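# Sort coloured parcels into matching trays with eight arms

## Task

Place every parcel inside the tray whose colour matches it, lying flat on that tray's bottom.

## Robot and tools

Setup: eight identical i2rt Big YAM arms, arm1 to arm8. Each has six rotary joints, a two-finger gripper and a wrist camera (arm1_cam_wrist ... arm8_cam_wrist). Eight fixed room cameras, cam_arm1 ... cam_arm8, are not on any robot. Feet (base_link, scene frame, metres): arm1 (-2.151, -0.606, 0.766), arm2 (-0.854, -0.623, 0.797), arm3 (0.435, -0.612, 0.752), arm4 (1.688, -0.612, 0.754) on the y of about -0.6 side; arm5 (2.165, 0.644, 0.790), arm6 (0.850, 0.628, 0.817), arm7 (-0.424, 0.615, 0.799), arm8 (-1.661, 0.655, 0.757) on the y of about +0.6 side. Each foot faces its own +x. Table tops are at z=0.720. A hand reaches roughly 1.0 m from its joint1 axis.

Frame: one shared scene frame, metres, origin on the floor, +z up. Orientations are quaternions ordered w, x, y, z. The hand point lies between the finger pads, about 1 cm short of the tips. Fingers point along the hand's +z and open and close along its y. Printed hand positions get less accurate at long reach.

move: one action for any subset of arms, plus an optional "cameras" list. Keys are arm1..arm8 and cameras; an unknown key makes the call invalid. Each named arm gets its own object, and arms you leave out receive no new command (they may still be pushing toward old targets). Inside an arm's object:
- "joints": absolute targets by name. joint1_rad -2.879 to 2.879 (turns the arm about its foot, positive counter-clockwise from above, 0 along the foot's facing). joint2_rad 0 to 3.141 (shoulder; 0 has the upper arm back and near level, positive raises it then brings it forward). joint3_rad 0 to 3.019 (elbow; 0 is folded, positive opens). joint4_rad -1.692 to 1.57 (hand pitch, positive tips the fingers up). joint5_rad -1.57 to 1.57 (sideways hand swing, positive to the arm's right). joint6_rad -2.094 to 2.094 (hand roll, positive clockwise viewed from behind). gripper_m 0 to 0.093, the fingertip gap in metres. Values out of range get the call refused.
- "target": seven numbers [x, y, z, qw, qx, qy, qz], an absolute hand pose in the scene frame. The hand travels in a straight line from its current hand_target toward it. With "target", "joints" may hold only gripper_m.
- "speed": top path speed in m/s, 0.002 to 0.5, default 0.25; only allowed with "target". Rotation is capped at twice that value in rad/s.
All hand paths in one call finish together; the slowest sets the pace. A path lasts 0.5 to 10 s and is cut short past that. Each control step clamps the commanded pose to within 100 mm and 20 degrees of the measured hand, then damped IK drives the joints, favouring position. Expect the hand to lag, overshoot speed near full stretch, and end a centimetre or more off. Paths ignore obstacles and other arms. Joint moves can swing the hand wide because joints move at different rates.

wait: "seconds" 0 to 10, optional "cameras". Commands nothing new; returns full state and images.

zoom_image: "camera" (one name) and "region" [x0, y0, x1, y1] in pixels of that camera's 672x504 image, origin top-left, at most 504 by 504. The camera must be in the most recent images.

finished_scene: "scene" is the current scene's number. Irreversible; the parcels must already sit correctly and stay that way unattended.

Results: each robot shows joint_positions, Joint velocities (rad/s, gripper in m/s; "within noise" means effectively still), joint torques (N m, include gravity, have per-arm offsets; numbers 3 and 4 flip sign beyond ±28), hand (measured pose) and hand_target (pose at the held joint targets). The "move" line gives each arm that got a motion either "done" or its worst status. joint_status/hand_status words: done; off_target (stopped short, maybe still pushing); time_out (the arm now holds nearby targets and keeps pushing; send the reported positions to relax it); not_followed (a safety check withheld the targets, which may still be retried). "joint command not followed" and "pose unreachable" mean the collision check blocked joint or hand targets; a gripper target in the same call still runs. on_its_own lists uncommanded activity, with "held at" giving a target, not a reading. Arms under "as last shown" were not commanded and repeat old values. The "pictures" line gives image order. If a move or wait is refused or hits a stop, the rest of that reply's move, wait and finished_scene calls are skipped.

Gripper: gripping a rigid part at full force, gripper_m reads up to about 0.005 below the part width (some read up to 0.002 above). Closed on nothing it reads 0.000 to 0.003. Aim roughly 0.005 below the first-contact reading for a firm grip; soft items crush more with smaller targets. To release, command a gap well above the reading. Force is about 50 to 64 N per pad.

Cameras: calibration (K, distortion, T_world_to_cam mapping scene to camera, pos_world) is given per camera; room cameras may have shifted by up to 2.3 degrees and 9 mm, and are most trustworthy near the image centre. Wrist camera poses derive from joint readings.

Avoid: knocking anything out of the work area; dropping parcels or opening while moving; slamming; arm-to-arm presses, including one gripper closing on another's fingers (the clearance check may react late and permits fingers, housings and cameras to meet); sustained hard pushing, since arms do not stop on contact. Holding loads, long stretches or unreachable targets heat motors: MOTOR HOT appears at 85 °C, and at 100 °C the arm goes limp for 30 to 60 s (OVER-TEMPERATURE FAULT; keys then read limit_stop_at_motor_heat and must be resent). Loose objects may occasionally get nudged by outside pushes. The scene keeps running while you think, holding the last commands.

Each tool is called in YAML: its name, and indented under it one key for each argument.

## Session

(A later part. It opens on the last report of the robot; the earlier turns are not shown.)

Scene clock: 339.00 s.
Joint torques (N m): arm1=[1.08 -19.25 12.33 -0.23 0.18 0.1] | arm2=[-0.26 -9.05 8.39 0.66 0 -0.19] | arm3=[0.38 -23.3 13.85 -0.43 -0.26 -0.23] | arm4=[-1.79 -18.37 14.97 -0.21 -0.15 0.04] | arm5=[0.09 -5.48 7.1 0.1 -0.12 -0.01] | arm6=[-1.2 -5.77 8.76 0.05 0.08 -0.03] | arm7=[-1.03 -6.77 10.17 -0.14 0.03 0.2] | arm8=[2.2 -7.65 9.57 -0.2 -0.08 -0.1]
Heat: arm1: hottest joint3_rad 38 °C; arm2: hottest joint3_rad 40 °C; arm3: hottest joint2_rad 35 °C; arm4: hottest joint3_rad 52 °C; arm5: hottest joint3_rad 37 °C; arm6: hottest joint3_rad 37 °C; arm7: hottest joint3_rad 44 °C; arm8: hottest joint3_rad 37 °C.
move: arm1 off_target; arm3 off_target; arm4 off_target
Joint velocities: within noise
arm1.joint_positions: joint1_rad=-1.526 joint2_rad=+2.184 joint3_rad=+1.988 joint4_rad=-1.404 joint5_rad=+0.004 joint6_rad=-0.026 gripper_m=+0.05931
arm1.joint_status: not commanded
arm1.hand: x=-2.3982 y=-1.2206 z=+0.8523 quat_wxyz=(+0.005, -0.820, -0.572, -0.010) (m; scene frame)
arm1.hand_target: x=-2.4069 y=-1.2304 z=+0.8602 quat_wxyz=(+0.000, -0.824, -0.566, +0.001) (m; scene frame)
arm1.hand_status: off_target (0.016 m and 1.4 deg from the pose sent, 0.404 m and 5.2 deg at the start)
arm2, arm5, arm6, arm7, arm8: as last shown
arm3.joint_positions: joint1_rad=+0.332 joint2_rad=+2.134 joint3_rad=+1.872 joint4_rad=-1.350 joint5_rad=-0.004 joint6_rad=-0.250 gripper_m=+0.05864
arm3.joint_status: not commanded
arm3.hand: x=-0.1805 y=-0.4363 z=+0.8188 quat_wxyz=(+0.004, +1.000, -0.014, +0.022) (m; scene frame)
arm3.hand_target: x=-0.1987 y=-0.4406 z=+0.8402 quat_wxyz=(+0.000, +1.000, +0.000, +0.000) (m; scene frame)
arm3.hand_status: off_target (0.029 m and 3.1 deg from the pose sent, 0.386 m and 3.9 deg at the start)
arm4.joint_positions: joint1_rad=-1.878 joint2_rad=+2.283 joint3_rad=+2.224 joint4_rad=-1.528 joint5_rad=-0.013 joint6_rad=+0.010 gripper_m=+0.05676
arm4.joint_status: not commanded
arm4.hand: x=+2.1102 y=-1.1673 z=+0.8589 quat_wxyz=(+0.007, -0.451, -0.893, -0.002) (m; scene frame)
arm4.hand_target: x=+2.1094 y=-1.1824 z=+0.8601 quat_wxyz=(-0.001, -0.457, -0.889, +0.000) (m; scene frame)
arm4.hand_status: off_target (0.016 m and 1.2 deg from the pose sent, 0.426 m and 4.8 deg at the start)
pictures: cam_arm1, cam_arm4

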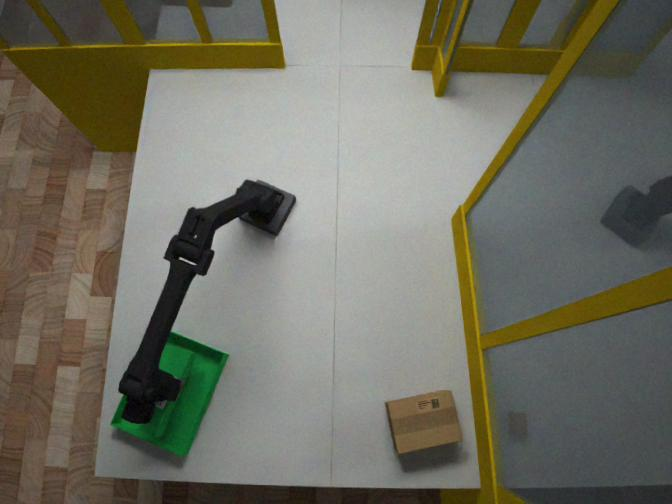

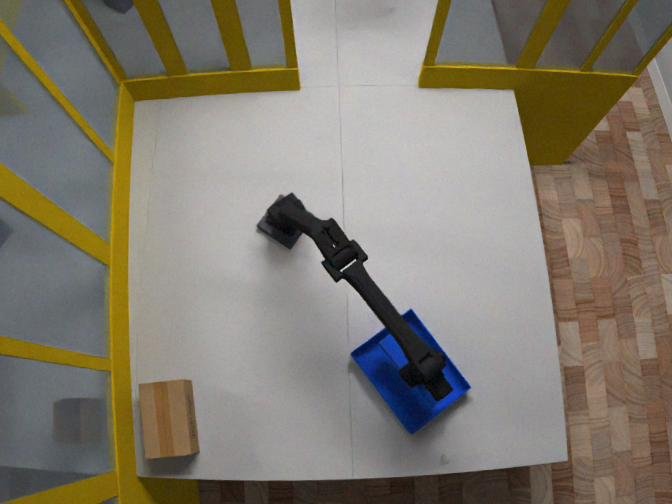

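move:
  arm3: {"target":[-0.2,-0.44,0.742,0,1,0,0],"speed":0.15}
  arm1: {"target":[-2.407,-1.231,0.815,0,0.824,0.566,0],"speed":0.2}
  arm4: {"target":[2.110,-1.183,0.815,0,0.457,0.889,0],"speed":0.2}
  cameras: ["cam_arm1","cam_arm4","arm1_cam_wrist","arm4_cam_wrist"]

zoom_image:
  camera: "cam_arm1"
  region: [90, 310, 250, 470]

zoom_image:
  camera: "cam_arm4"
  region: [335, 295, 485, 445]

Scene clock: 347.40 s.
Joint torques (N m): arm1=[1.2 -19.6 7.94 0.75 0.18 0.08] | arm2=[-0.26 -9.05 8.39 0.66 0 -0.19] | arm3=[0.21 -23.82 9.16 0.54 -0.26 -0.2] | arm4=[-1.67 -18.84 10.04 0.77 -0.15 0.06] | arm5=[-0.62 -5.71 7.15 0.1 -0.09 0.06] | arm6=[-1.2 -5.66 8.76 0.08 0.08 -0.04] | arm7=[-0.91 -6.59 10.18 -0.14 0.02 0.2] | arm8=[2.14 -7.53 9.59 -0.17 -0.07 -0.07]
Heat: arm1: hottest joint3_rad 39 °C; arm2: hottest joint3_rad 40 °C; arm3: hottest joint3_rad 36 °C; arm4: hottest joint3_rad 52 °C; arm5: hottest joint3_rad 37 °C; arm6: hottest joint3_rad 37 °C; arm7: hottest joint3_rad 44 °C; arm8: hottest joint3_rad 37 °C.
move: arm1 off_target; arm3 off_target; arm4 off_target
Joint velocities: within noise
arm1.joint_positions: joint1_rad=-1.526 joint2_rad=+2.212 joint3_rad=+1.980 joint4_rad=-1.332 joint5_rad=+0.004 joint6_rad=-0.026 gripper_m=+0.05931
arm1.joint_status: not commanded
arm1.hand: x=-2.4031 y=-1.2331 z=+0.8315 quat_wxyz=(-0.005, -0.821, -0.572, +0.006) (m; scene frame)
arm1.hand_target: x=-2.4069 y=-1.2307 z=+0.8153 quat_wxyz=(+0.000, -0.824, -0.566, +0.000) (m; scene frame)
arm1.hand_status: off_target (0.017 m and 1.2 deg from the pose sent, 0.040 m and 1.4 deg at the start)
arm2.joint_positions: joint1_rad=-2.204 joint2_rad=+1.156 joint3_rad=+1.251 joint4_rad=-1.600 joint5_rad=+0.002 joint6_rad=+0.285 gripper_m=+0.09292
arm2.joint_status: not commanded
arm2.hand: x=-0.5388 y=-0.5343 z=+1.0929 quat_wxyz=(-0.032, -0.004, -0.999, -0.009) (m; scene frame)
arm2.hand_target: x=-0.5393 y=-0.5364 z=+1.0941 quat_wxyz=(-0.034, +0.000, -0.999, -0.010) (m; scene frame)
arm2.hand_status: not commanded
arm3.joint_positions: joint1_rad=+0.333 joint2_rad=+2.224 joint3_rad=+1.811 joint4_rad=-1.174 joint5_rad=-0.004 joint6_rad=-0.250 gripper_m=+0.05865
arm3.joint_status: not commanded
arm3.hand: x=-0.1914 y=-0.4334 z=+0.7399 quat_wxyz=(+0.001, +1.000, -0.014, +0.010) (m; scene frame)
arm3.hand_target: x=-0.1999 y=-0.4401 z=+0.7422 quat_wxyz=(+0.000, +1.000, +0.000, +0.000) (m; scene frame)
arm3.hand_status: off_target (0.011 m and 2.0 deg from the pose sent, 0.079 m and 3.1 deg at the start)
arm4.joint_positions: joint1_rad=-1.878 joint2_rad=+2.303 joint3_rad=+2.197 joint4_rad=-1.448 joint5_rad=-0.013 joint6_rad=+0.010 gripper_m=+0.05676
arm4.joint_status: not commanded
arm4.hand: x=+2.1166 y=-1.1765 z=+0.8349 quat_wxyz=(-0.007, -0.451, -0.893, +0.005) (m; scene frame)
arm4.hand_target: x=+2.1097 y=-1.1825 z=+0.8153 quat_wxyz=(+0.000, -0.457, -0.889, +0.000) (m; scene frame)
arm4.hand_status: off_target (0.022 m and 1.3 deg from the pose sent, 0.047 m and 1.2 deg at the start)
arm5.joint_positions: joint1_rad=+1.517 joint2_rad=+1.156 joint3_rad=+1.246 joint4_rad=-1.593 joint5_rad=+0.000 joint6_rad=+0.052 gripper_m=+0.09288
arm5.joint_status: not commanded
arm5.hand: x=+2.0614 y=+0.3301 z=+1.0816 quat_wxyz=(+0.019, +0.824, +0.566, -0.024) (m; scene frame)
arm5.hand_target: x=+2.0644 y=+0.3311 z=+1.0849 quat_wxyz=(+0.020, +0.824, +0.566, -0.025) (m; scene frame)
arm5.hand_status: not commanded
arm6.joint_positions: joint1_rad=-1.179 joint2_rad=+1.160 joint3_rad=+1.246 joint4_rad=-1.594 joint5_rad=-0.001 joint6_rad=+0.082 gripper_m=+0.09288
arm6.joint_status: not commanded
arm6.hand: x=+0.7763 y=+0.3077 z=+1.1095 quat_wxyz=(-0.021, -0.807, -0.590, +0.024) (m; scene frame)
arm6.hand_target: x=+0.7742 y=+0.3107 z=+1.1139 quat_wxyz=(-0.023, -0.811, -0.584, +0.027) (m; scene frame)
arm6.hand_status: not commanded
arm7: as last shown
arm8.joint_positions: joint1_rad=+0.253 joint2_rad=+1.162 joint3_rad=+1.254 joint4_rad=-1.595 joint5_rad=+0.000 joint6_rad=+0.006 gripper_m=+0.09293
arm8.joint_status: not commanded
arm8.hand: x=-1.7757 y=+0.3455 z=+1.0527 quat_wxyz=(-0.020, -0.822, -0.569, +0.028) (m; scene frame)
arm8.hand_target: x=-1.7731 y=+0.3488 z=+1.0546 quat_wxyz=(-0.021, -0.818, -0.574, +0.029) (m; scene frame)
arm8.hand_status: not commanded
pictures: arm1_cam_wrist, arm4_cam_wrist, cam_arm1, cam_arm4
camera_calibration:
arm1_cam_wrist: T_world_to_cam=[[-0.932467, 0.36118, -0.0073285, -1.7883], [0.294949, 0.772877, 0.561841, 1.19931], [0.20859, 0.521737, -0.827213, 1.95907], [0, 0, 0, 1]] pos_world=[-2.42991, -1.30313, 0.933641]
arm4_cam_wrist: T_world_to_cam=[[-0.796361, -0.604655, 0.0142293, 0.959827], [-0.491822, 0.661089, 0.566633, 1.35045], [-0.352024, 0.444246, -0.823848, 2.08046], [0, 0, 0, 1]] pos_world=[2.16092, -1.23664, 0.935119]

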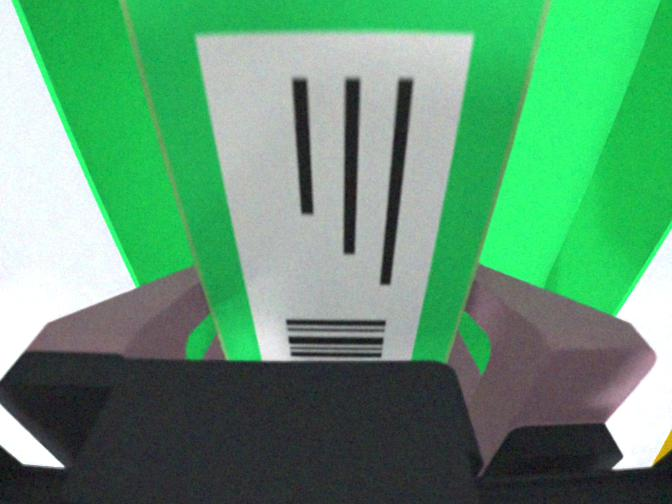

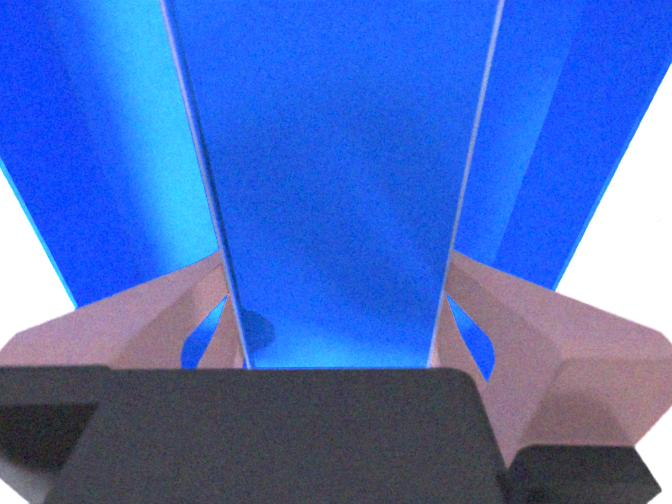

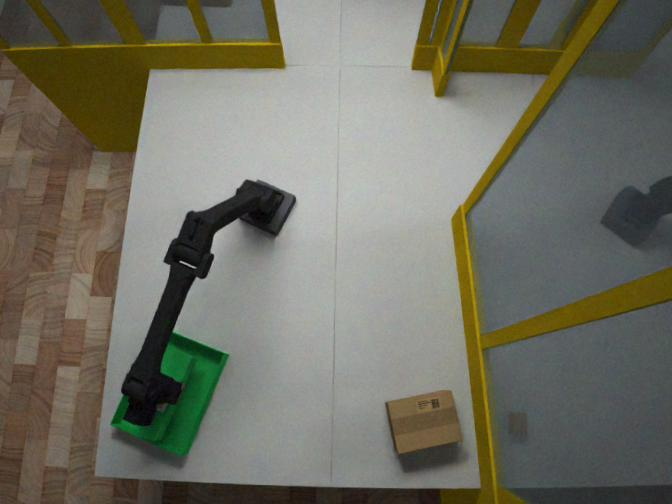

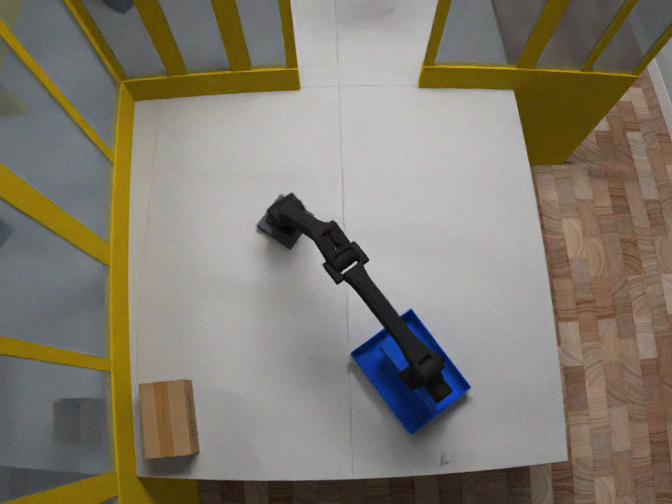

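Scaled by 3.150.

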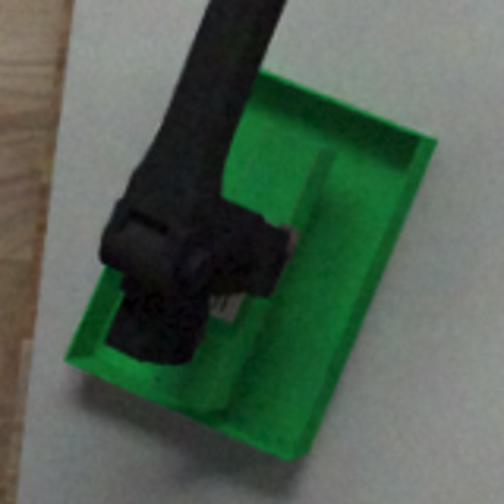

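Scaled by 3.360.

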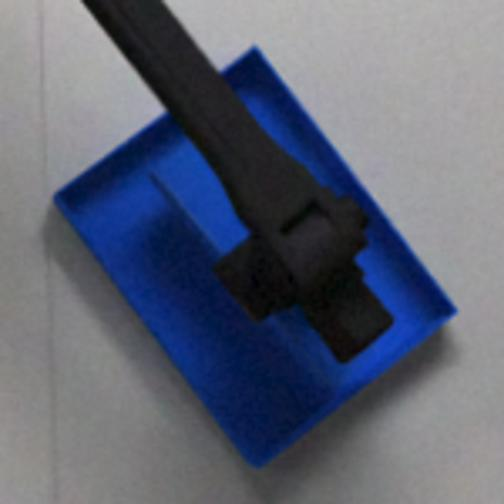

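move:
  arm3: {"joints":{"gripper_m":0.093}}
  arm1: {"target":[-2.403,-1.220,0.775,0,0.824,0.566,0],"speed":0.15}
  arm4: {"target":[2.103,-1.173,0.775,0,0.457,0.889,0],"speed":0.15}
  cameras: []

move:
  arm3: {"target":[-0.2,-0.44,0.88,0,1,0,0],"speed":0.3}
  arm1: {"target":[-2.403,-1.220,0.742,0,0.824,0.566,0],"speed":0.12}
  arm4: {"target":[2.103,-1.173,0.742,0,0.457,0.889,0],"speed":0.12}
  cameras: []

move:
  arm3: {"joints":{"joint2_rad":1.15,"joint3_rad":1.25,"joint4_rad":-1.6,"joint1_rad":0.08,"joint6_rad":-0.53}}
  cameras: []

move:
  arm2: {"target":[-0.185,-0.434,0.82,0,0.014,1.0,0],"speed":0.35}
  cameras: ["arm2_cam_wrist","cam_arm1","cam_arm4"]

zoom_image:
  camera: "cam_arm1"
  region: [90, 310, 250, 470]

zoom_image:
  camera: "cam_arm4"
  region: [335, 295, 485, 445]

Scene clock: 403.00 s.
Joint torques (N m): arm1=[0.91 -19.14 7.64 0.8 0.19 0.07] | arm2=[-0.32 -9.05 8.4 0.66 0 -0.19] | arm3=[0.26 -23.65 9.13 0.57 -0.25 -0.22] | arm4=[-1.55 -19.55 9.58 0.72 -0.15 0.07] | arm5=[0.03 -5.83 7.15 0.25 -0.11 0.01] | arm6=[-1.2 -5.71 8.76 0.06 0.08 -0.03] | arm7=[-1.03 -6.77 10.18 -0.14 0.03 0.21] | arm8=[2.2 -7.65 9.65 -0.23 -0.08 -0.09]
Heat: arm1: hottest joint3_rad 38 °C; arm2: hottest joint3_rad 40 °C; arm3: hottest joint2_rad 37 °C; arm4: hottest joint3_rad 48 °C; arm5: hottest joint3_rad 37 °C; arm6: hottest joint3_rad 37 °C; arm7: hottest joint3_rad 45 °C; arm8: hottest joint3_rad 37 °C.
move: arm1 off_target; arm3 done; arm4 off_target
Joint velocities: within noise
arm1.joint_positions: joint1_rad=-1.526 joint2_rad=+2.216 joint3_rad=+1.876 joint4_rad=-1.225 joint5_rad=+0.004 joint6_rad=-0.026 gripper_m=+0.05931
arm1.joint_status: not commanded
arm1.hand: x=-2.3989 y=-1.2234 z=+0.7904 quat_wxyz=(-0.005, -0.821, -0.572, +0.005) (m; scene frame)
arm1.hand_target: x=-2.4029 y=-1.2197 z=+0.7751 quat_wxyz=(+0.000, -0.824, -0.566, +0.000) (m; scene frame)
arm1.hand_status: off_target (0.016 m and 1.1 deg from the pose sent, 0.058 m and 1.2 deg at the start)
arm2, arm5, arm6, arm7, arm8: as last shown
arm3.joint_positions: joint1_rad=+0.333 joint2_rad=+2.224 joint3_rad=+1.811 joint4_rad=-1.174 joint5_rad=-0.004 joint6_rad=-0.250 gripper_m=+0.09297
arm3.joint_status: all done
arm3.hand: x=-0.1914 y=-0.4334 z=+0.7399 quat_wxyz=(+0.001, +1.000, -0.014, +0.010) (m; scene frame)
arm3.hand_target: x=-0.1999 y=-0.4401 z=+0.7422 quat_wxyz=(+0.000, +1.000, +0.000, +0.000) (m; scene frame)
arm3.hand_status: not commanded
arm4.joint_positions: joint1_rad=-1.878 joint2_rad=+2.303 joint3_rad=+2.068 joint4_rad=-1.330 joint5_rad=-0.013 joint6_rad=+0.010 gripper_m=+0.05676
arm4.joint_status: not commanded
arm4.hand: x=+2.1095 y=-1.1682 z=+0.7863 quat_wxyz=(-0.003, -0.451, -0.893, +0.003) (m; scene frame)
arm4.hand_target: x=+2.1029 y=-1.1728 z=+0.7752 quat_wxyz=(+0.000, -0.457, -0.889, +0.000) (m; scene frame)
arm4.hand_status: off_target (0.014 m and 0.9 deg from the pose sent, 0.061 m and 1.3 deg at the start)
pictures: none
No camera images: "cameras" was empty.

Scene clock: 404.50 s.
Joint torques (N m): arm1=[1.03 -19.25 7.51 0.81 0.14 0.04] | arm2=[-0.26 -9.05 8.39 0.66 0 -0.19] | arm3=[0.15 -23.12 13.87 -0.31 -0.25 -0.21] | arm4=[-1.49 -18.43 9.51 0.8 -0.15 0.08] | arm5=[-0.03 -6.24 7.08 0.23 -0.09 0.06] | arm6=[-1.2 -5.77 8.75 0.06 0.08 -0.04] | arm7=[-1.14 -6.71 10.14 -0.13 0.03 0.21] | arm8=[2.14 -7.59 9.65 -0.14 -0.06 -0.11]
Heat: arm1: hottest joint3_rad 38 °C; arm2: hottest joint3_rad 40 °C; arm3: hottest joint2_rad 37 °C; arm4: hottest joint3_rad 48 °C; arm5: hottest joint3_rad 37 °C; arm6: hottest joint3_rad 37 °C; arm7: hottest joint3_rad 45 °C; arm8: hottest joint3_rad 37 °C.
move: arm1 off_target; arm3 off_target; arm4 off_target
Joint velocities: within noise
arm1.joint_positions: joint1_rad=-1.526 joint2_rad=+2.250 joint3_rad=+1.846 joint4_rad=-1.161 joint5_rad=+0.005 joint6_rad=-0.025 gripper_m=+0.05931
arm1.joint_status: not commanded
arm1.hand: x=-2.3990 y=-1.2238 z=+0.7582 quat_wxyz=(-0.005, -0.821, -0.571, +0.006) (m; scene frame)
arm1.hand_target: x=-2.4029 y=-1.2197 z=+0.7423 quat_wxyz=(+0.000, -0.824, -0.566, +0.000) (m; scene frame)
arm1.hand_status: off_target (0.017 m and 1.1 deg from the pose sent, 0.049 m and 1.1 deg at the start)
arm2, arm5, arm6, arm7, arm8: as last shown
arm3.joint_positions: joint1_rad=+0.333 joint2_rad=+2.118 joint3_rad=+1.947 joint4_rad=-1.442 joint5_rad=-0.004 joint6_rad=-0.251 gripper_m=+0.09297
arm3.joint_status: not commanded
arm3.hand: x=-0.1835 y=-0.4366 z=+0.8569 quat_wxyz=(+0.005, +1.000, -0.013, +0.023) (m; scene frame)
arm3.hand_target: x=-0.1988 y=-0.4404 z=+0.8803 quat_wxyz=(+0.000, +1.000, +0.000, -0.001) (m; scene frame)
arm3.hand_status: off_target (0.029 m and 3.1 deg from the pose sent, 0.141 m and 2.0 deg at the start; pose on its path clipped on 9 of 45 steps)
arm4.joint_positions: joint1_rad=-1.878 joint2_rad=+2.316 joint3_rad=+2.031 joint4_rad=-1.265 joint5_rad=-0.013 joint6_rad=+0.010 gripper_m=+0.05676
arm4.joint_status: not commanded
arm4.hand: x=+2.1103 y=-1.1698 z=+0.7637 quat_wxyz=(-0.009, -0.451, -0.893, +0.006) (m; scene frame)
arm4.hand_target: x=+2.1027 y=-1.1724 z=+0.7422 quat_wxyz=(+0.000, -0.457, -0.889, +0.000) (m; scene frame)
arm4.hand_status: off_target (0.023 m and 1.5 deg from the pose sent, 0.045 m and 0.9 deg at the start)
pictures: none
No camera images: "cameras" was empty.

Scene clock: 406.17 s.
Joint torques (N m): arm1=[0.91 -19.49 7.57 0.75 0.15 0.06] | arm2=[-0.26 -9.05 8.39 0.65 0 -0.2] | arm3=[-0.15 -9.35 9.43 -0.01 -0.21 -0.22] | arm4=[-1.49 -18.43 9.51 0.79 -0.15 0.07] | arm5=[-0.67 -5.48 7.15 0.21 -0.08 0.03] | arm6=[-1.2 -5.66 8.76 0.08 0.08 -0.03] | arm7=[-0.91 -6.59 10.14 -0.13 0.03 0.21] | arm8=[2.32 -7.53 9.61 -0.17 -0.06 -0.09]
Heat: arm1: hottest joint3_rad 38 °C; arm2: hottest joint3_rad 40 °C; arm3: hottest joint2_rad 37 °C; arm4: hottest joint3_rad 48 °C; arm5: hottest joint3_rad 37 °C; arm6: hottest joint3_rad 37 °C; arm7: hottest joint3_rad 45 °C; arm8: hottest joint3_rad 37 °C.
move: arm3 done
Joint velocities: within noise
arm1, arm2, arm4, arm5, arm6, arm7, arm8: as last shown
arm3.joint_positions: joint1_rad=+0.071 joint2_rad=+1.156 joint3_rad=+1.248 joint4_rad=-1.593 joint5_rad=-0.006 joint6_rad=-0.514 gripper_m=+0.09297
arm3.joint_status: all done
arm3.hand: x=+0.1513 y=-0.4451 z=+1.0453 quat_wxyz=(-0.018, +0.999, -0.012, -0.029) (m; scene frame)
arm3.hand_target: x=+0.1517 y=-0.4489 z=+1.0478 quat_wxyz=(-0.018, +0.999, +0.000, -0.029) (m; scene frame)
arm3.hand_status: not commanded
pictures: none
No camera images: "cameras" was empty.

Scene clock: 408.63 s.
Joint torques (N m): arm1=[0.32 -19.25 7.54 0.76 0.16 0.07] | arm2=[0.15 -25.29 11.38 0.16 -0.01 0.08] | arm3=[0.09 -9.11 9.43 0.01 -0.2 -0.21] | arm4=[-1.49 -18.43 9.51 0.79 -0.15 0.07] | arm5=[0.15 -5.95 7.06 0.18 -0.11 0.05] | arm6=[-1.14 -5.77 8.76 0.05 0.08 -0.03] | arm7=[-0.97 -6.71 10.14 -0.17 0.03 0.21] | arm8=[2.32 -7.71 9.61 -0.21 -0.09 -0.11]
Heat: arm1: hottest joint3_rad 38 °C; arm2: hottest joint3_rad 40 °C; arm3: hottest joint2_rad 37 °C; arm4: hottest joint3_rad 48 °C; arm5: hottest joint3_rad 37 °C; arm6: hottest joint3_rad 37 °C; arm7: hottest joint3_rad 45 °C; arm8: hottest joint3_rad 37 °C.
move: arm2 off_target
Joint velocities: within noise
arm1, arm3, arm4, arm5, arm6, arm8: as last shown
arm2.joint_positions: joint1_rad=-2.204 joint2_rad=+2.288 joint3_rad=+1.999 joint4_rad=-1.301 joint5_rad=+0.002 joint6_rad=+0.290 gripper_m=+0.09292
arm2.joint_status: not commanded
arm2.hand: x=-0.1966 y=-0.4366 z=+0.8141 quat_wxyz=(+0.009, -0.006, -1.000, +0.003) (m; scene frame)
arm2.hand_target: x=-0.1856 y=-0.4340 z=+0.8200 quat_wxyz=(+0.000, -0.014, -1.000, +0.000) (m; scene frame)
arm2.hand_status: off_target (0.013 m and 1.4 deg from the pose sent, 0.458 m and 3.9 deg at the start)
arm7.joint_positions: joint1_rad=-1.125 joint2_rad=+1.151 joint3_rad=+1.251 joint4_rad=-1.589 joint5_rad=-0.002 joint6_rad=+0.120 gripper_m=+0.09310
arm7.joint_status: not commanded
arm7.hand: x=-0.4873 y=+0.2907 z=+1.0956 quat_wxyz=(-0.027, -0.808, -0.588, +0.029) (m; scene frame)
arm7.hand_target: x=-0.4898 y=+0.2943 z=+1.0952 quat_wxyz=(-0.023, -0.814, -0.580, +0.025) (m; scene frame)
arm7.hand_status: not commanded
pictures: arm2_cam_wrist, cam_arm1, cam_arm4
camera_calibration:
arm2_cam_wrist: T_world_to_cam=[[-0.0181044, -0.999668, 0.0183499, -0.456088], [-0.801386, 0.0254831, 0.597604, -0.628473], [-0.597873, -0.00388611, -0.801581, 0.653884], [0, 0, 0, 1]] pos_world=[-0.120968, -0.43738, 0.908089]

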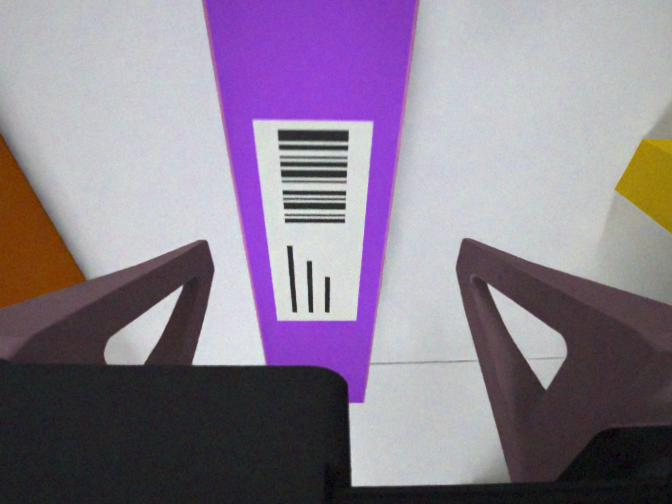

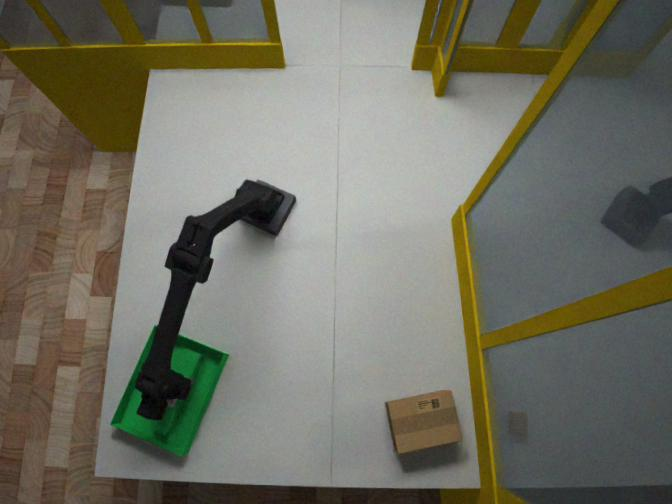

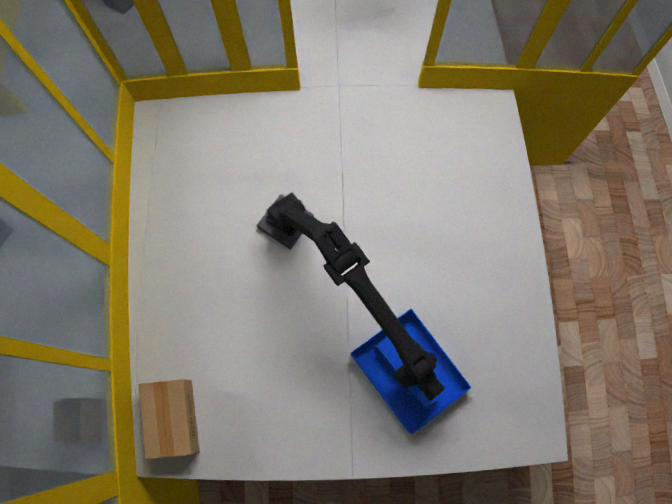

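Scaled by 3.150.

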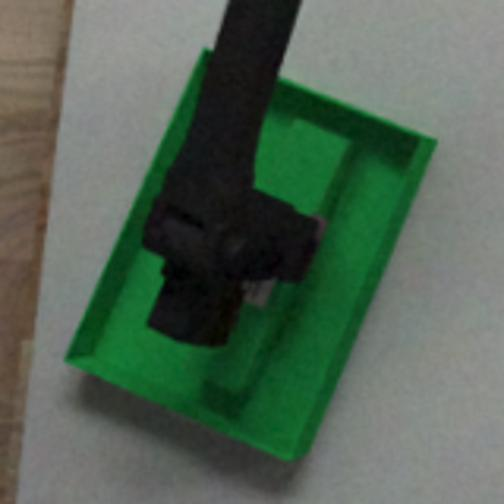

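Scaled by 3.360.

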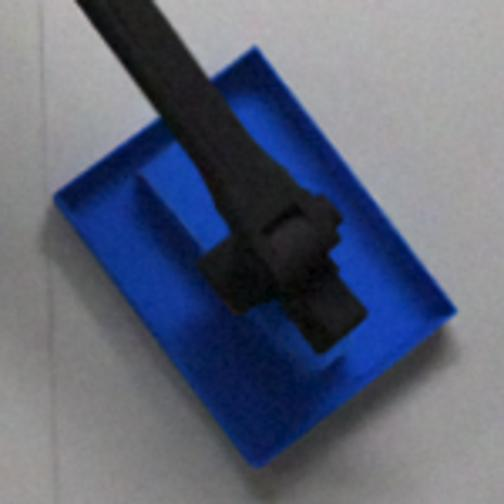

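move:
  arm2: {"target":[-0.225,-0.430,0.742,0,0.0175,1.0,0],"speed":0.2}
  arm1: {"joints":{"gripper_m":0.093}}
  arm4: {"joints":{"gripper_m":0.093}}
  cameras: []

move:
  arm2: {"joints":{"gripper_m":0.05}}
  arm1: {"target":[-2.403,-1.220,0.89,0,0.824,0.566,0],"speed":0.25}
  arm4: {"target":[2.103,-1.173,0.89,0,0.457,0.889,0],"speed":0.25}
  cameras: []

move:
  arm2: {"target":[-0.225,-0.430,0.89,0,0.0175,1.0,0],"speed":0.3}
  arm1: {"joints":{"joint2_rad":1.15,"joint3_rad":1.25,"joint4_rad":-1.6}}
  arm4: {"joints":{"joint2_rad":1.15,"joint3_rad":1.25,"joint4_rad":-1.6}}
  cameras: []

move:
  arm2: {"joints":{"joint2_rad":1.15,"joint3_rad":1.25,"joint4_rad":-1.6}}
  cameras: []

move:
  arm2: {"joints":{"joint1_rad":-1.365,"joint6_rad":-0.122}}
  arm3: {"target":[-0.205,-0.238,0.82,0,1,0,0],"speed":0.35}
  cameras: ["arm3_cam_wrist","cam_arm1","cam_arm4"]

zoom_image:
  camera: "cam_arm1"
  region: [90, 310, 250, 470]

zoom_image:
  camera: "cam_arm4"
  region: [335, 295, 485, 445]

Scene clock: 432.77 s.
Joint torques (N m): arm1=[0.91 -19.14 7.53 0.8 0.17 0.06] | arm2=[0.62 -25.17 7.27 0.9 0 0.07] | arm3=[-0.09 -9.23 9.46 0.01 -0.2 -0.21] | arm4=[-1.49 -18.43 9.51 0.79 -0.15 0.07] | arm5=[-0.21 -5.89 7.13 0.17 -0.07 0.04] | arm6=[-1.14 -5.71 8.76 0.06 0.08 -0.03] | arm7=[-1.08 -6.83 10.22 -0.14 0.03 0.21] | arm8=[2.32 -7.59 9.62 -0.23 -0.07 -0.09]
Heat: arm1: hottest joint3_rad 36 °C; arm2: hottest joint3_rad 42 °C; arm3: hottest joint2_rad 34 °C; arm4: hottest joint3_rad 47 °C; arm5: hottest joint3_rad 37 °C; arm6: hottest joint3_rad 37 °C; arm7: hottest joint3_rad 45 °C; arm8: hottest joint3_rad 37 °C.
move: arm1 done; arm2 done; arm4 done
Joint velocities: within noise
arm1.joint_positions: joint1_rad=-1.526 joint2_rad=+2.250 joint3_rad=+1.846 joint4_rad=-1.161 joint5_rad=+0.005 joint6_rad=-0.025 gripper_m=+0.09289
arm1.joint_status: all done
arm1.hand: x=-2.3990 y=-1.2238 z=+0.7582 quat_wxyz=(-0.005, -0.821, -0.571, +0.006) (m; scene frame)
arm1.hand_target: x=-2.4029 y=-1.2197 z=+0.7423 quat_wxyz=(+0.000, -0.824, -0.566, +0.000) (m; scene frame)
arm1.hand_status: not commanded
arm2.joint_positions: joint1_rad=-2.187 joint2_rad=+2.282 joint3_rad=+1.795 joint4_rad=-1.089 joint5_rad=+0.002 joint6_rad=+0.319 gripper_m=+0.09292
arm2.joint_status: not commanded
arm2.hand: x=-0.2253 y=-0.4332 z=+0.7460 quat_wxyz=(+0.002, -0.013, -1.000, +0.001) (m; scene frame)
arm2.hand_target: x=-0.2250 y=-0.4299 z=+0.7421 quat_wxyz=(+0.000, -0.017, -1.000, +0.000) (m; scene frame)
arm2.hand_status: done (0.005 m and 0.6 deg from the pose sent, 0.078 m and 1.6 deg at the start)
arm3, arm5, arm6, arm7, arm8: as last shown
arm4.joint_positions: joint1_rad=-1.878 joint2_rad=+2.316 joint3_rad=+2.031 joint4_rad=-1.265 joint5_rad=-0.013 joint6_rad=+0.010 gripper_m=+0.09290
arm4.joint_status: all done
arm4.hand: x=+2.1103 y=-1.1698 z=+0.7637 quat_wxyz=(-0.009, -0.451, -0.893, +0.006) (m; scene frame)
arm4.hand_target: x=+2.1027 y=-1.1723 z=+0.7422 quat_wxyz=(+0.000, -0.457, -0.889, +0.000) (m; scene frame)
arm4.hand_status: not commanded
pictures: none
No camera images: "cameras" was empty.

Scene clock: 434.30 s.
Joint torques (N m): arm1=[0.91 -18.08 11.86 -0.13 0.15 0.07] | arm2=[0.62 -25.17 7.28 0.91 0.01 0.07] | arm3=[0.09 -9.23 9.43 0.02 -0.21 -0.22] | arm4=[-1.73 -18.14 14.39 -0.18 -0.14 0.05] | arm5=[-0.26 -5.66 7.28 0.21 -0.1 0.03] | arm6=[-1.2 -5.71 8.75 0.06 0.08 -0.03] | arm7=[-1.26 -6.71 10.17 -0.14 0.02 0.2] | arm8=[2.32 -7.47 9.57 -0.27 -0.06 -0.1]
Heat: arm1: hottest joint3_rad 37 °C; arm2: hottest joint3_rad 41 °C; arm3: hottest joint3_rad 34 °C; arm4: hottest joint3_rad 47 °C; arm5: hottest joint3_rad 37 °C; arm6: hottest joint3_rad 37 °C; arm7: hottest joint3_rad 45 °C; arm8: hottest joint3_rad 37 °C.
move: arm1 done; arm2 off_target; arm4 off_target
Joint velocities: within noise
arm1.joint_positions: joint1_rad=-1.526 joint2_rad=+2.128 joint3_rad=+1.992 joint4_rad=-1.448 joint5_rad=+0.005 joint6_rad=-0.025 gripper_m=+0.09289
arm1.joint_status: not commanded
arm1.hand: x=-2.3955 y=-1.2127 z=+0.8897 quat_wxyz=(+0.000, -0.821, -0.571, -0.003) (m; scene frame)
arm1.hand_target: x=-2.4029 y=-1.2196 z=+0.8900 quat_wxyz=(+0.000, -0.824, -0.566, +0.000) (m; scene frame)
arm1.hand_status: done (0.010 m and 0.8 deg from the pose sent, 0.132 m and 1.1 deg at the start)
arm2.joint_positions: joint1_rad=-2.187 joint2_rad=+2.282 joint3_rad=+1.795 joint4_rad=-1.089 joint5_rad=+0.002 joint6_rad=+0.320 gripper_m=+0.05870
arm2.joint_status: gripper_m off_target (ended at +0.05873, target +0.05000)
arm2.hand: x=-0.2252 y=-0.4332 z=+0.7460 quat_wxyz=(+0.002, -0.013, -1.000, +0.001) (m; scene frame)
arm2.hand_target: x=-0.2250 y=-0.4300 z=+0.7421 quat_wxyz=(+0.000, -0.017, -1.000, +0.000) (m; scene frame)
arm2.hand_status: not commanded
arm3, arm5, arm6, arm7, arm8: as last shown
arm4.joint_positions: joint1_rad=-1.878 joint2_rad=+2.235 joint3_rad=+2.220 joint4_rad=-1.567 joint5_rad=-0.013 joint6_rad=+0.010 gripper_m=+0.09290
arm4.joint_status: not commanded
arm4.hand: x=+2.1044 y=-1.1587 z=+0.8892 quat_wxyz=(+0.005, -0.451, -0.893, -0.001) (m; scene frame)
arm4.hand_target: x=+2.1026 y=-1.1725 z=+0.8900 quat_wxyz=(-0.001, -0.457, -0.889, +0.000) (m; scene frame)
arm4.hand_status: off_target (0.014 m and 1.0 deg from the pose sent, 0.126 m and 1.5 deg at the start)
pictures: none
No camera images: "cameras" was empty.

Scene clock: 436.20 s.
Joint torques (N m): arm1=[0.91 -6.36 7.94 0.2 0.17 0.07] | arm2=[0.62 -23.12 11.11 0.16 0 0.07] | arm3=[0.03 -9.17 9.42 0.01 -0.22 -0.22] | arm4=[-1.49 -6.65 9.72 0.14 -0.14 0.04] | arm5=[-0.85 -5.66 7.32 0.17 -0.09 0.03] | arm6=[-1.2 -5.71 8.75 0.08 0.08 -0.04] | arm7=[-1.32 -6.71 10.17 -0.18 0.03 0.2] | arm8=[2.2 -7.65 9.63 -0.17 -0.05 -0.11]
Heat: arm1: hottest joint3_rad 37 °C; arm2: hottest joint3_rad 41 °C; arm3: hottest joint3_rad 34 °C; arm4: hottest joint3_rad 47 °C; arm5: hottest joint3_rad 37 °C; arm6: hottest joint3_rad 37 °C; arm7: hottest joint3_rad 45 °C; arm8: hottest joint3_rad 37 °C.
move: arm1 done; arm2 done; arm4 done
Joint velocities: within noise
arm1.joint_positions: joint1_rad=-1.526 joint2_rad=+1.153 joint3_rad=+1.261 joint4_rad=-1.593 joint5_rad=+0.005 joint6_rad=-0.025 gripper_m=+0.09289
arm1.joint_status: all done
arm1.hand: x=-2.2761 y=-0.9100 z=+1.0692 quat_wxyz=(-0.027, -0.820, -0.571, +0.039) (m; scene frame)
arm1.hand_target: x=-2.2766 y=-0.9051 z=+1.0654 quat_wxyz=(-0.022, -0.824, -0.565, +0.033) (m; scene frame)
arm1.hand_status: not commanded
arm2.joint_positions: joint1_rad=-2.187 joint2_rad=+2.121 joint3_rad=+1.905 joint4_rad=-1.364 joint5_rad=+0.002 joint6_rad=+0.320 gripper_m=+0.05870
arm2.joint_status: not commanded
arm2.hand: x=-0.2333 y=-0.4358 z=+0.8875 quat_wxyz=(+0.004, -0.013, -1.000, +0.002) (m; scene frame)
arm2.hand_target: x=-0.2254 y=-0.4300 z=+0.8899 quat_wxyz=(+0.000, -0.017, -1.000, +0.000) (m; scene frame)
arm2.hand_status: done (0.010 m and 0.7 deg from the pose sent, 0.144 m and 0.6 deg at the start)
arm3, arm5, arm6, arm7, arm8: as last shown
arm4.joint_positions: joint1_rad=-1.878 joint2_rad=+1.161 joint3_rad=+1.258 joint4_rad=-1.594 joint5_rad=-0.013 joint6_rad=+0.010 gripper_m=+0.09290
arm4.joint_status: all done
arm4.hand: x=+1.8919 y=-0.8723 z=+1.0507 quat_wxyz=(-0.033, -0.450, -0.892, +0.017) (m; scene frame)
arm4.hand_target: x=+1.8855 y=-0.8711 z=+1.0506 quat_wxyz=(-0.032, -0.456, -0.889, +0.016) (m; scene frame)
arm4.hand_status: not commanded
pictures: none
No camera images: "cameras" was empty.

Scene clock: 437.90 s.
Joint torques (N m): arm1=[0.79 -6.18 8.01 0.24 0.15 0.08] | arm2=[0.62 -8.47 8.49 0.51 0 0.07] | arm3=[-0.09 -9.29 9.44 0.01 -0.21 -0.21] | arm4=[-1.49 -6.65 9.7 0.16 -0.14 0.04] | arm5=[-0.44 -5.66 7.27 0.06 -0.08 0.03] | arm6=[-1.2 -5.77 8.76 0.08 0.08 -0.03] | arm7=[-1.08 -6.77 10.24 -0.17 0.03 0.21] | arm8=[2.14 -7.59 9.58 -0.21 -0.08 -0.08]
Heat: arm1: hottest joint3_rad 37 °C; arm2: hottest joint3_rad 41 °C; arm3: hottest joint3_rad 34 °C; arm4: hottest joint3_rad 47 °C; arm5: hottest joint3_rad 37 °C; arm6: hottest joint3_rad 37 °C; arm7: hottest joint3_rad 45 °C; arm8: hottest joint3_rad 37 °C.
move: arm2 done
Joint velocities: within noise
arm1, arm3, arm4, arm7: as last shown
arm2.joint_positions: joint1_rad=-2.187 joint2_rad=+1.150 joint3_rad=+1.250 joint4_rad=-1.596 joint5_rad=+0.002 joint6_rad=+0.320 gripper_m=+0.05870
arm2.joint_status: all done
arm2.hand: x=-0.5403 y=-0.5290 z=+1.0944 quat_wxyz=(-0.036, -0.013, -0.999, -0.011) (m; scene frame)
arm2.hand_target: x=-0.5418 y=-0.5277 z=+1.0942 quat_wxyz=(-0.034, -0.017, -0.999, -0.011) (m; scene frame)
arm2.hand_status: not commanded
arm5.joint_positions: joint1_rad=+1.517 joint2_rad=+1.156 joint3_rad=+1.246 joint4_rad=-1.593 joint5_rad=+0.000 joint6_rad=+0.052 gripper_m=+0.09288
arm5.joint_status: not commanded
arm5.hand: x=+2.0614 y=+0.3301 z=+1.0816 quat_wxyz=(+0.019, +0.824, +0.566, -0.024) (m; scene frame)
arm5.hand_target: x=+2.0644 y=+0.3311 z=+1.0849 quat_wxyz=(+0.020, +0.824, +0.566, -0.025) (m; scene frame)
arm5.hand_status: not commanded
arm6.joint_positions: joint1_rad=-1.179 joint2_rad=+1.160 joint3_rad=+1.246 joint4_rad=-1.594 joint5_rad=-0.001 joint6_rad=+0.082 gripper_m=+0.09288
arm6.joint_status: not commanded
arm6.hand: x=+0.7763 y=+0.3077 z=+1.1095 quat_wxyz=(-0.021, -0.807, -0.590, +0.024) (m; scene frame)
arm6.hand_target: x=+0.7742 y=+0.3107 z=+1.1139 quat_wxyz=(-0.023, -0.811, -0.584, +0.027) (m; scene frame)
arm6.hand_status: not commanded
arm8.joint_positions: joint1_rad=+0.253 joint2_rad=+1.162 joint3_rad=+1.254 joint4_rad=-1.595 joint5_rad=+0.000 joint6_rad=+0.006 gripper_m=+0.09293
arm8.joint_status: not commanded
arm8.hand: x=-1.7757 y=+0.3455 z=+1.0527 quat_wxyz=(-0.020, -0.822, -0.569, +0.028) (m; scene frame)
arm8.hand_target: x=-1.7731 y=+0.3488 z=+1.0546 quat_wxyz=(-0.021, -0.818, -0.574, +0.029) (m; scene frame)
arm8.hand_status: not commanded
pictures: none
No camera images: "cameras" was empty.

Scene clock: 440.87 s.
Joint torques (N m): arm1=[0.97 -6.3 7.97 0.16 0.14 0.08] | arm2=[0.79 -8.47 8.49 0.51 -0.02 -0.19] | arm3=[-0.15 -26.81 14.16 -0.24 -0.24 -0.21] | arm4=[-1.49 -6.65 9.72 0.16 -0.14 0.04] | arm5=[-0.44 -5.6 7.23 0.06 -0.07 0] | arm6=[-1.2 -5.77 8.77 0.08 0.08 -0.03] | arm7=[-0.85 -6.77 10.14 -0.17 0.01 0.22] | arm8=[2.26 -7.47 9.62 -0.18 -0.07 -0.09]
Heat: arm1: hottest joint3_rad 37 °C; arm2: hottest joint3_rad 41 °C; arm3: hottest joint3_rad 34 °C; arm4: hottest joint3_rad 46 °C; arm5: hottest joint3_rad 37 °C; arm6: hottest joint3_rad 37 °C; arm7: hottest joint3_rad 45 °C; arm8: hottest joint3_rad 37 °C.
move: arm2 done; arm3 off_target
Joint velocities: within noise
arm1, arm4, arm5, arm6, arm7, arm8: as last shown
arm2.joint_positions: joint1_rad=-1.372 joint2_rad=+1.150 joint3_rad=+1.250 joint4_rad=-1.596 joint5_rad=+0.001 joint6_rad=-0.109 gripper_m=+0.05870
arm2.joint_status: all done
arm2.hand: x=-0.7075 y=-0.3303 z=+1.0947 quat_wxyz=(-0.034, +0.571, -0.820, -0.018) (m; scene frame)
arm2.hand_target: x=-0.7099 y=-0.3302 z=+1.0945 quat_wxyz=(-0.032, +0.580, -0.814, -0.017) (m; scene frame)
arm2.hand_status: not commanded
arm3.joint_positions: joint1_rad=+0.071 joint2_rad=+2.442 joint3_rad=+2.389 joint4_rad=-1.548 joint5_rad=-0.006 joint6_rad=-0.514 gripper_m=+0.09297
arm3.joint_status: not commanded
arm3.hand: x=-0.1911 y=-0.2381 z=+0.8071 quat_wxyz=(+0.007, +1.000, -0.013, +0.014) (m; scene frame)
arm3.hand_target: x=-0.2042 y=-0.2385 z=+0.8200 quat_wxyz=(-0.001, +1.000, +0.000, -0.001) (m; scene frame)
arm3.hand_status: off_target (0.019 m and 2.3 deg from the pose sent, 0.470 m and 4.1 deg at the start)
pictures: arm3_cam_wrist, cam_arm1, cam_arm4
camera_calibration:
arm3_cam_wrist: T_world_to_cam=[[0.0300388, 0.999542, -0.00375949, 0.245655], [0.795804, -0.0216398, 0.605167, -0.335702], [0.604809, -0.0211703, -0.796089, 0.876998], [0, 0, 0, 1]] pos_world=[-0.270642, -0.234241, 0.902248]

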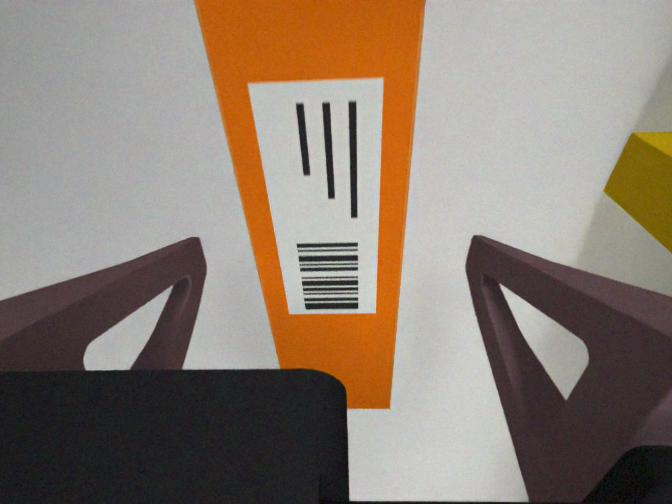

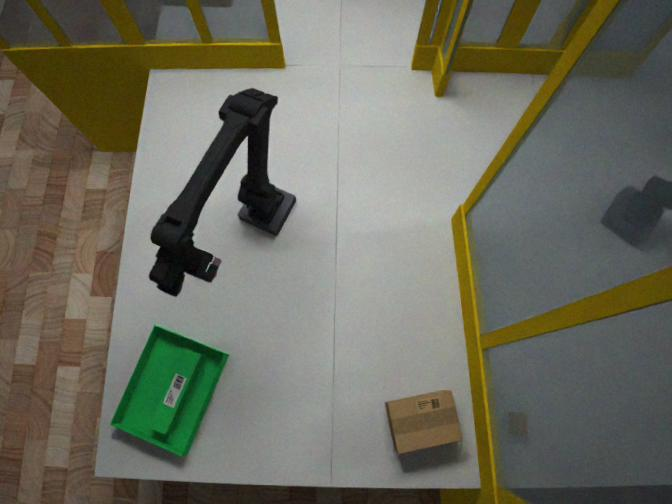

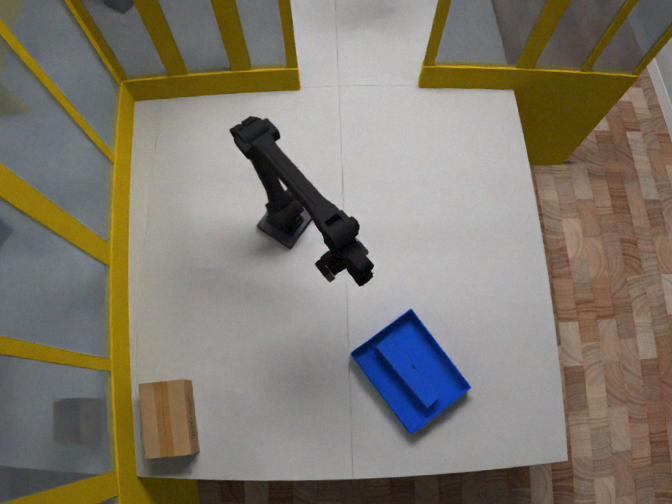

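Scaled by 3.150.

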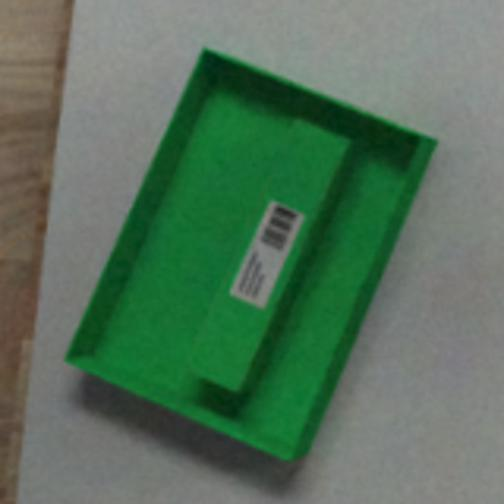

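Scaled by 3.360.

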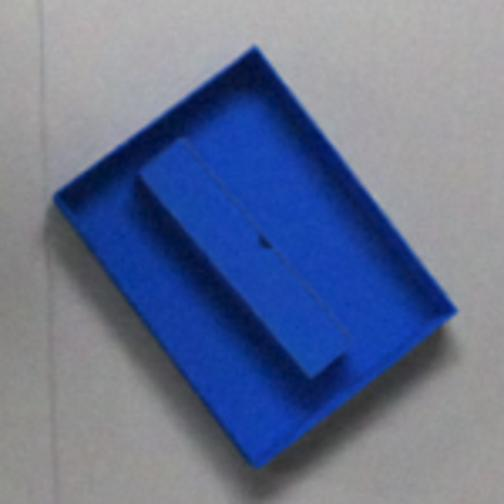

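move:
  arm2: {"target":[-0.55,0.0,0.84,0,-0.580,0.814,0],"speed":0.35}
  arm3: {"target":[-0.207,-0.238,0.742,0,1,0,0],"speed":0.15}
  cameras: []

move:
  arm2: {"target":[-0.55,0.0,0.742,0,-0.580,0.814,0],"speed":0.15}
  arm3: {"joints":{"gripper_m":0.05}}
  cameras: []

move:
  arm2: {"joints":{"gripper_m":0.093}}
  arm3: {"target":[-0.207,-0.238,0.89,0,1,0,0],"speed":0.3}
  cameras: ["cam_arm2"]

Scene clock: 472.00 s.
Joint torques (N m): arm1=[0.91 -5.89 8.01 0.14 0.16 0.09] | arm2=[0.85 -25.41 11.64 0.13 -0.02 -0.18] | arm3=[0.21 -26.29 9.26 0.61 -0.23 -0.19] | arm4=[-1.44 -6.65 9.72 0.14 -0.14 0.04] | arm5=[-0.26 -5.48 7.16 0.2 -0.08 0.02] | arm6=[-1.2 -5.71 8.76 0.06 0.08 -0.03] | arm7=[-1.03 -6.65 10.21 -0.13 0.02 0.22] | arm8=[2.49 -7.65 9.57 -0.23 -0.06 -0.1]
Heat: arm1: hottest joint3_rad 37 °C; arm2: hottest joint3_rad 40 °C; arm3: hottest joint3_rad 37 °C; arm4: hottest joint3_rad 44 °C; arm5: hottest joint3_rad 37 °C; arm6: hottest joint3_rad 37 °C; arm7: hottest joint3_rad 45 °C; arm8: hottest joint3_rad 37 °C.
move: arm2 off_target; arm3 off_target
Joint velocities: within noise
arm1, arm4, arm5, arm6, arm7, arm8: as last shown
arm2.joint_positions: joint1_rad=-1.370 joint2_rad=+2.269 joint3_rad=+2.010 joint4_rad=-1.336 joint5_rad=+0.001 joint6_rad=-0.109 gripper_m=+0.05870
arm2.joint_status: not commanded
arm2.hand: x=-0.5512 y=-0.0137 z=+0.8310 quat_wxyz=(+0.010, +0.572, -0.820, +0.006) (m; scene frame)
arm2.hand_target: x=-0.5503 y=-0.0005 z=+0.8401 quat_wxyz=(-0.001, +0.580, -0.814, +0.000) (m; scene frame)
arm2.hand_status: off_target (0.016 m and 1.7 deg from the pose sent, 0.446 m and 4.5 deg at the start)
arm3.joint_positions: joint1_rad=+0.071 joint2_rad=+2.489 joint3_rad=+2.329 joint4_rad=-1.413 joint5_rad=-0.006 joint6_rad=-0.514 gripper_m=+0.09297
arm3.joint_status: not commanded
arm3.hand: x=-0.2002 y=-0.2321 z=+0.7502 quat_wxyz=(+0.000, +1.000, -0.012, +0.002) (m; scene frame)
arm3.hand_target: x=-0.2068 y=-0.2381 z=+0.7422 quat_wxyz=(+0.000, +1.000, +0.000, +0.000) (m; scene frame)
arm3.hand_status: off_target (0.012 m and 1.5 deg from the pose sent, 0.067 m and 2.3 deg at the start)
pictures: none
No camera images: "cameras" was empty.

Scene clock: 473.30 s.
Joint torques (N m): arm1=[0.5 -6.01 7.99 0.21 0.14 0.08] | arm2=[0.73 -25.93 8.25 0.88 -0.05 -0.18] | arm3=[0.09 -26.23 9.32 0.62 -0.24 -0.19] | arm4=[-1.49 -6.65 9.7 0.16 -0.14 0.04] | arm5=[-0.26 -5.3 7.32 0.24 -0.1 0.06] | arm6=[-1.2 -5.71 8.76 0.08 0.08 -0.03] | arm7=[-1.08 -6.65 10.17 -0.13 0.02 0.2] | arm8=[2.14 -7.71 9.57 -0.14 -0.06 -0.09]
Heat: arm1: hottest joint3_rad 37 °C; arm2: hottest joint3_rad 40 °C; arm3: hottest joint3_rad 37 °C; arm4: hottest joint3_rad 44 °C; arm5: hottest joint3_rad 37 °C; arm6: hottest joint3_rad 37 °C; arm7: hottest joint3_rad 45 °C; arm8: hottest joint3_rad 37 °C.
move: arm2 done; arm3 off_target
Joint velocities: within noise
arm1, arm4, arm5, arm6, arm7, arm8: as last shown
arm2.joint_positions: joint1_rad=-1.370 joint2_rad=+2.368 joint3_rad=+1.961 joint4_rad=-1.172 joint5_rad=+0.002 joint6_rad=-0.109 gripper_m=+0.05870
arm2.joint_status: not commanded
arm2.hand: x=-0.5478 y=-0.0056 z=+0.7475 quat_wxyz=(+0.003, +0.573, -0.820, +0.002) (m; scene frame)
arm2.hand_target: x=-0.5501 y=-0.0002 z=+0.7419 quat_wxyz=(+0.000, +0.580, -0.814, +0.000) (m; scene frame)
arm2.hand_status: done (0.008 m and 1.1 deg from the pose sent, 0.090 m and 1.8 deg at the start)
arm3.joint_positions: joint1_rad=+0.071 joint2_rad=+2.489 joint3_rad=+2.329 joint4_rad=-1.413 joint5_rad=-0.006 joint6_rad=-0.514 gripper_m=+0.05867
arm3.joint_status: gripper_m off_target (ended at +0.05870, target +0.05000)
arm3.hand: x=-0.2002 y=-0.2321 z=+0.7502 quat_wxyz=(+0.000, +1.000, -0.012, +0.002) (m; scene frame)
arm3.hand_target: x=-0.2068 y=-0.2381 z=+0.7422 quat_wxyz=(+0.000, +1.000, +0.000, +0.000) (m; scene frame)
arm3.hand_status: not commanded
pictures: none
No camera images: "cameras" was empty.

Scene clock: 474.67 s.
Joint torques (N m): arm1=[0.97 -6.36 8.01 0.12 0.17 0.08] | arm2=[0.73 -25.93 8.4 0.87 -0.06 -0.18] | arm3=[-0.09 -29.1 14.24 -0.28 -0.23 -0.21] | arm4=[-1.44 -6.65 9.7 0.14 -0.14 0.04] | arm5=[-0.32 -6.42 7.2 0.16 -0.09 0.01] | arm6=[-1.2 -5.71 8.77 0.08 0.08 -0.03] | arm7=[-1.08 -6.83 10.21 -0.16 0.03 0.21] | arm8=[2.37 -7.59 9.58 -0.23 -0.07 -0.09]
Heat: arm1: hottest joint3_rad 37 °C; arm2: hottest joint3_rad 40 °C; arm3: hottest joint3_rad 37 °C; arm4: hottest joint3_rad 44 °C; arm5: hottest joint3_rad 37 °C; arm6: hottest joint3_rad 37 °C; arm7: hottest joint3_rad 45 °C; arm8: hottest joint3_rad 37 °C.
move: arm2 done; arm3 off_target
Joint velocities: within noise
arm1, arm4, arm5, arm6, arm8: as last shown
arm2.joint_positions: joint1_rad=-1.370 joint2_rad=+2.368 joint3_rad=+1.961 joint4_rad=-1.172 joint5_rad=+0.002 joint6_rad=-0.109 gripper_m=+0.09292
arm2.joint_status: all done
arm2.hand: x=-0.5478 y=-0.0056 z=+0.7475 quat_wxyz=(+0.003, +0.573, -0.820, +0.002) (m; scene frame)
arm2.hand_target: x=-0.5501 y=-0.0002 z=+0.7419 quat_wxyz=(+0.000, +0.580, -0.814, +0.000) (m; scene frame)
arm2.hand_status: not commanded
arm3.joint_positions: joint1_rad=+0.071 joint2_rad=+2.460 joint3_rad=+2.524 joint4_rad=-1.671 joint5_rad=-0.006 joint6_rad=-0.514 gripper_m=+0.05867
arm3.joint_status: not commanded
arm3.hand: x=-0.1926 y=-0.2375 z=+0.8454 quat_wxyz=(+0.009, +1.000, -0.013, +0.017) (m; scene frame)
arm3.hand_target: x=-0.2046 y=-0.2393 z=+0.8893 quat_wxyz=(-0.010, +1.000, +0.000, -0.016) (m; scene frame)
arm3.hand_status: off_target (0.047 m and 2.6 deg from the pose sent, 0.140 m and 1.5 deg at the start; pose on its path clipped on 7 of 41 steps; a joint's target at an end of its range on 23 of 41 steps)
arm7.joint_positions: joint1_rad=-1.125 joint2_rad=+1.151 joint3_rad=+1.251 joint4_rad=-1.589 joint5_rad=-0.002 joint6_rad=+0.120 gripper_m=+0.09310
arm7.joint_status: not commanded
arm7.hand: x=-0.4873 y=+0.2907 z=+1.0956 quat_wxyz=(-0.027, -0.808, -0.588, +0.029) (m; scene frame)
arm7.hand_target: x=-0.4898 y=+0.2943 z=+1.0952 quat_wxyz=(-0.023, -0.814, -0.580, +0.025) (m; scene frame)
arm7.hand_status: not commanded
pictures: cam_arm2

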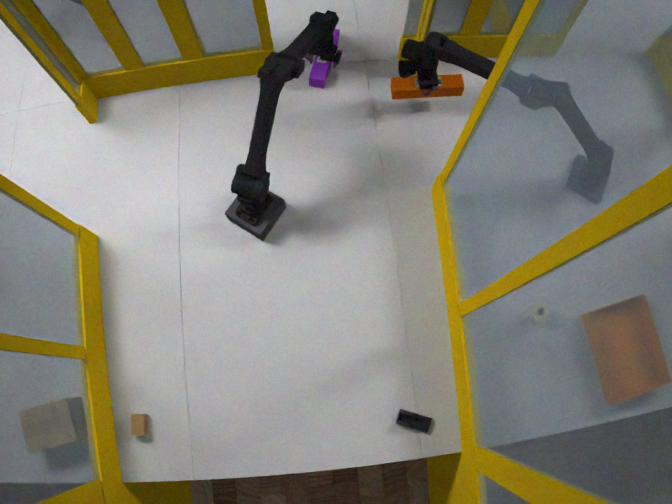

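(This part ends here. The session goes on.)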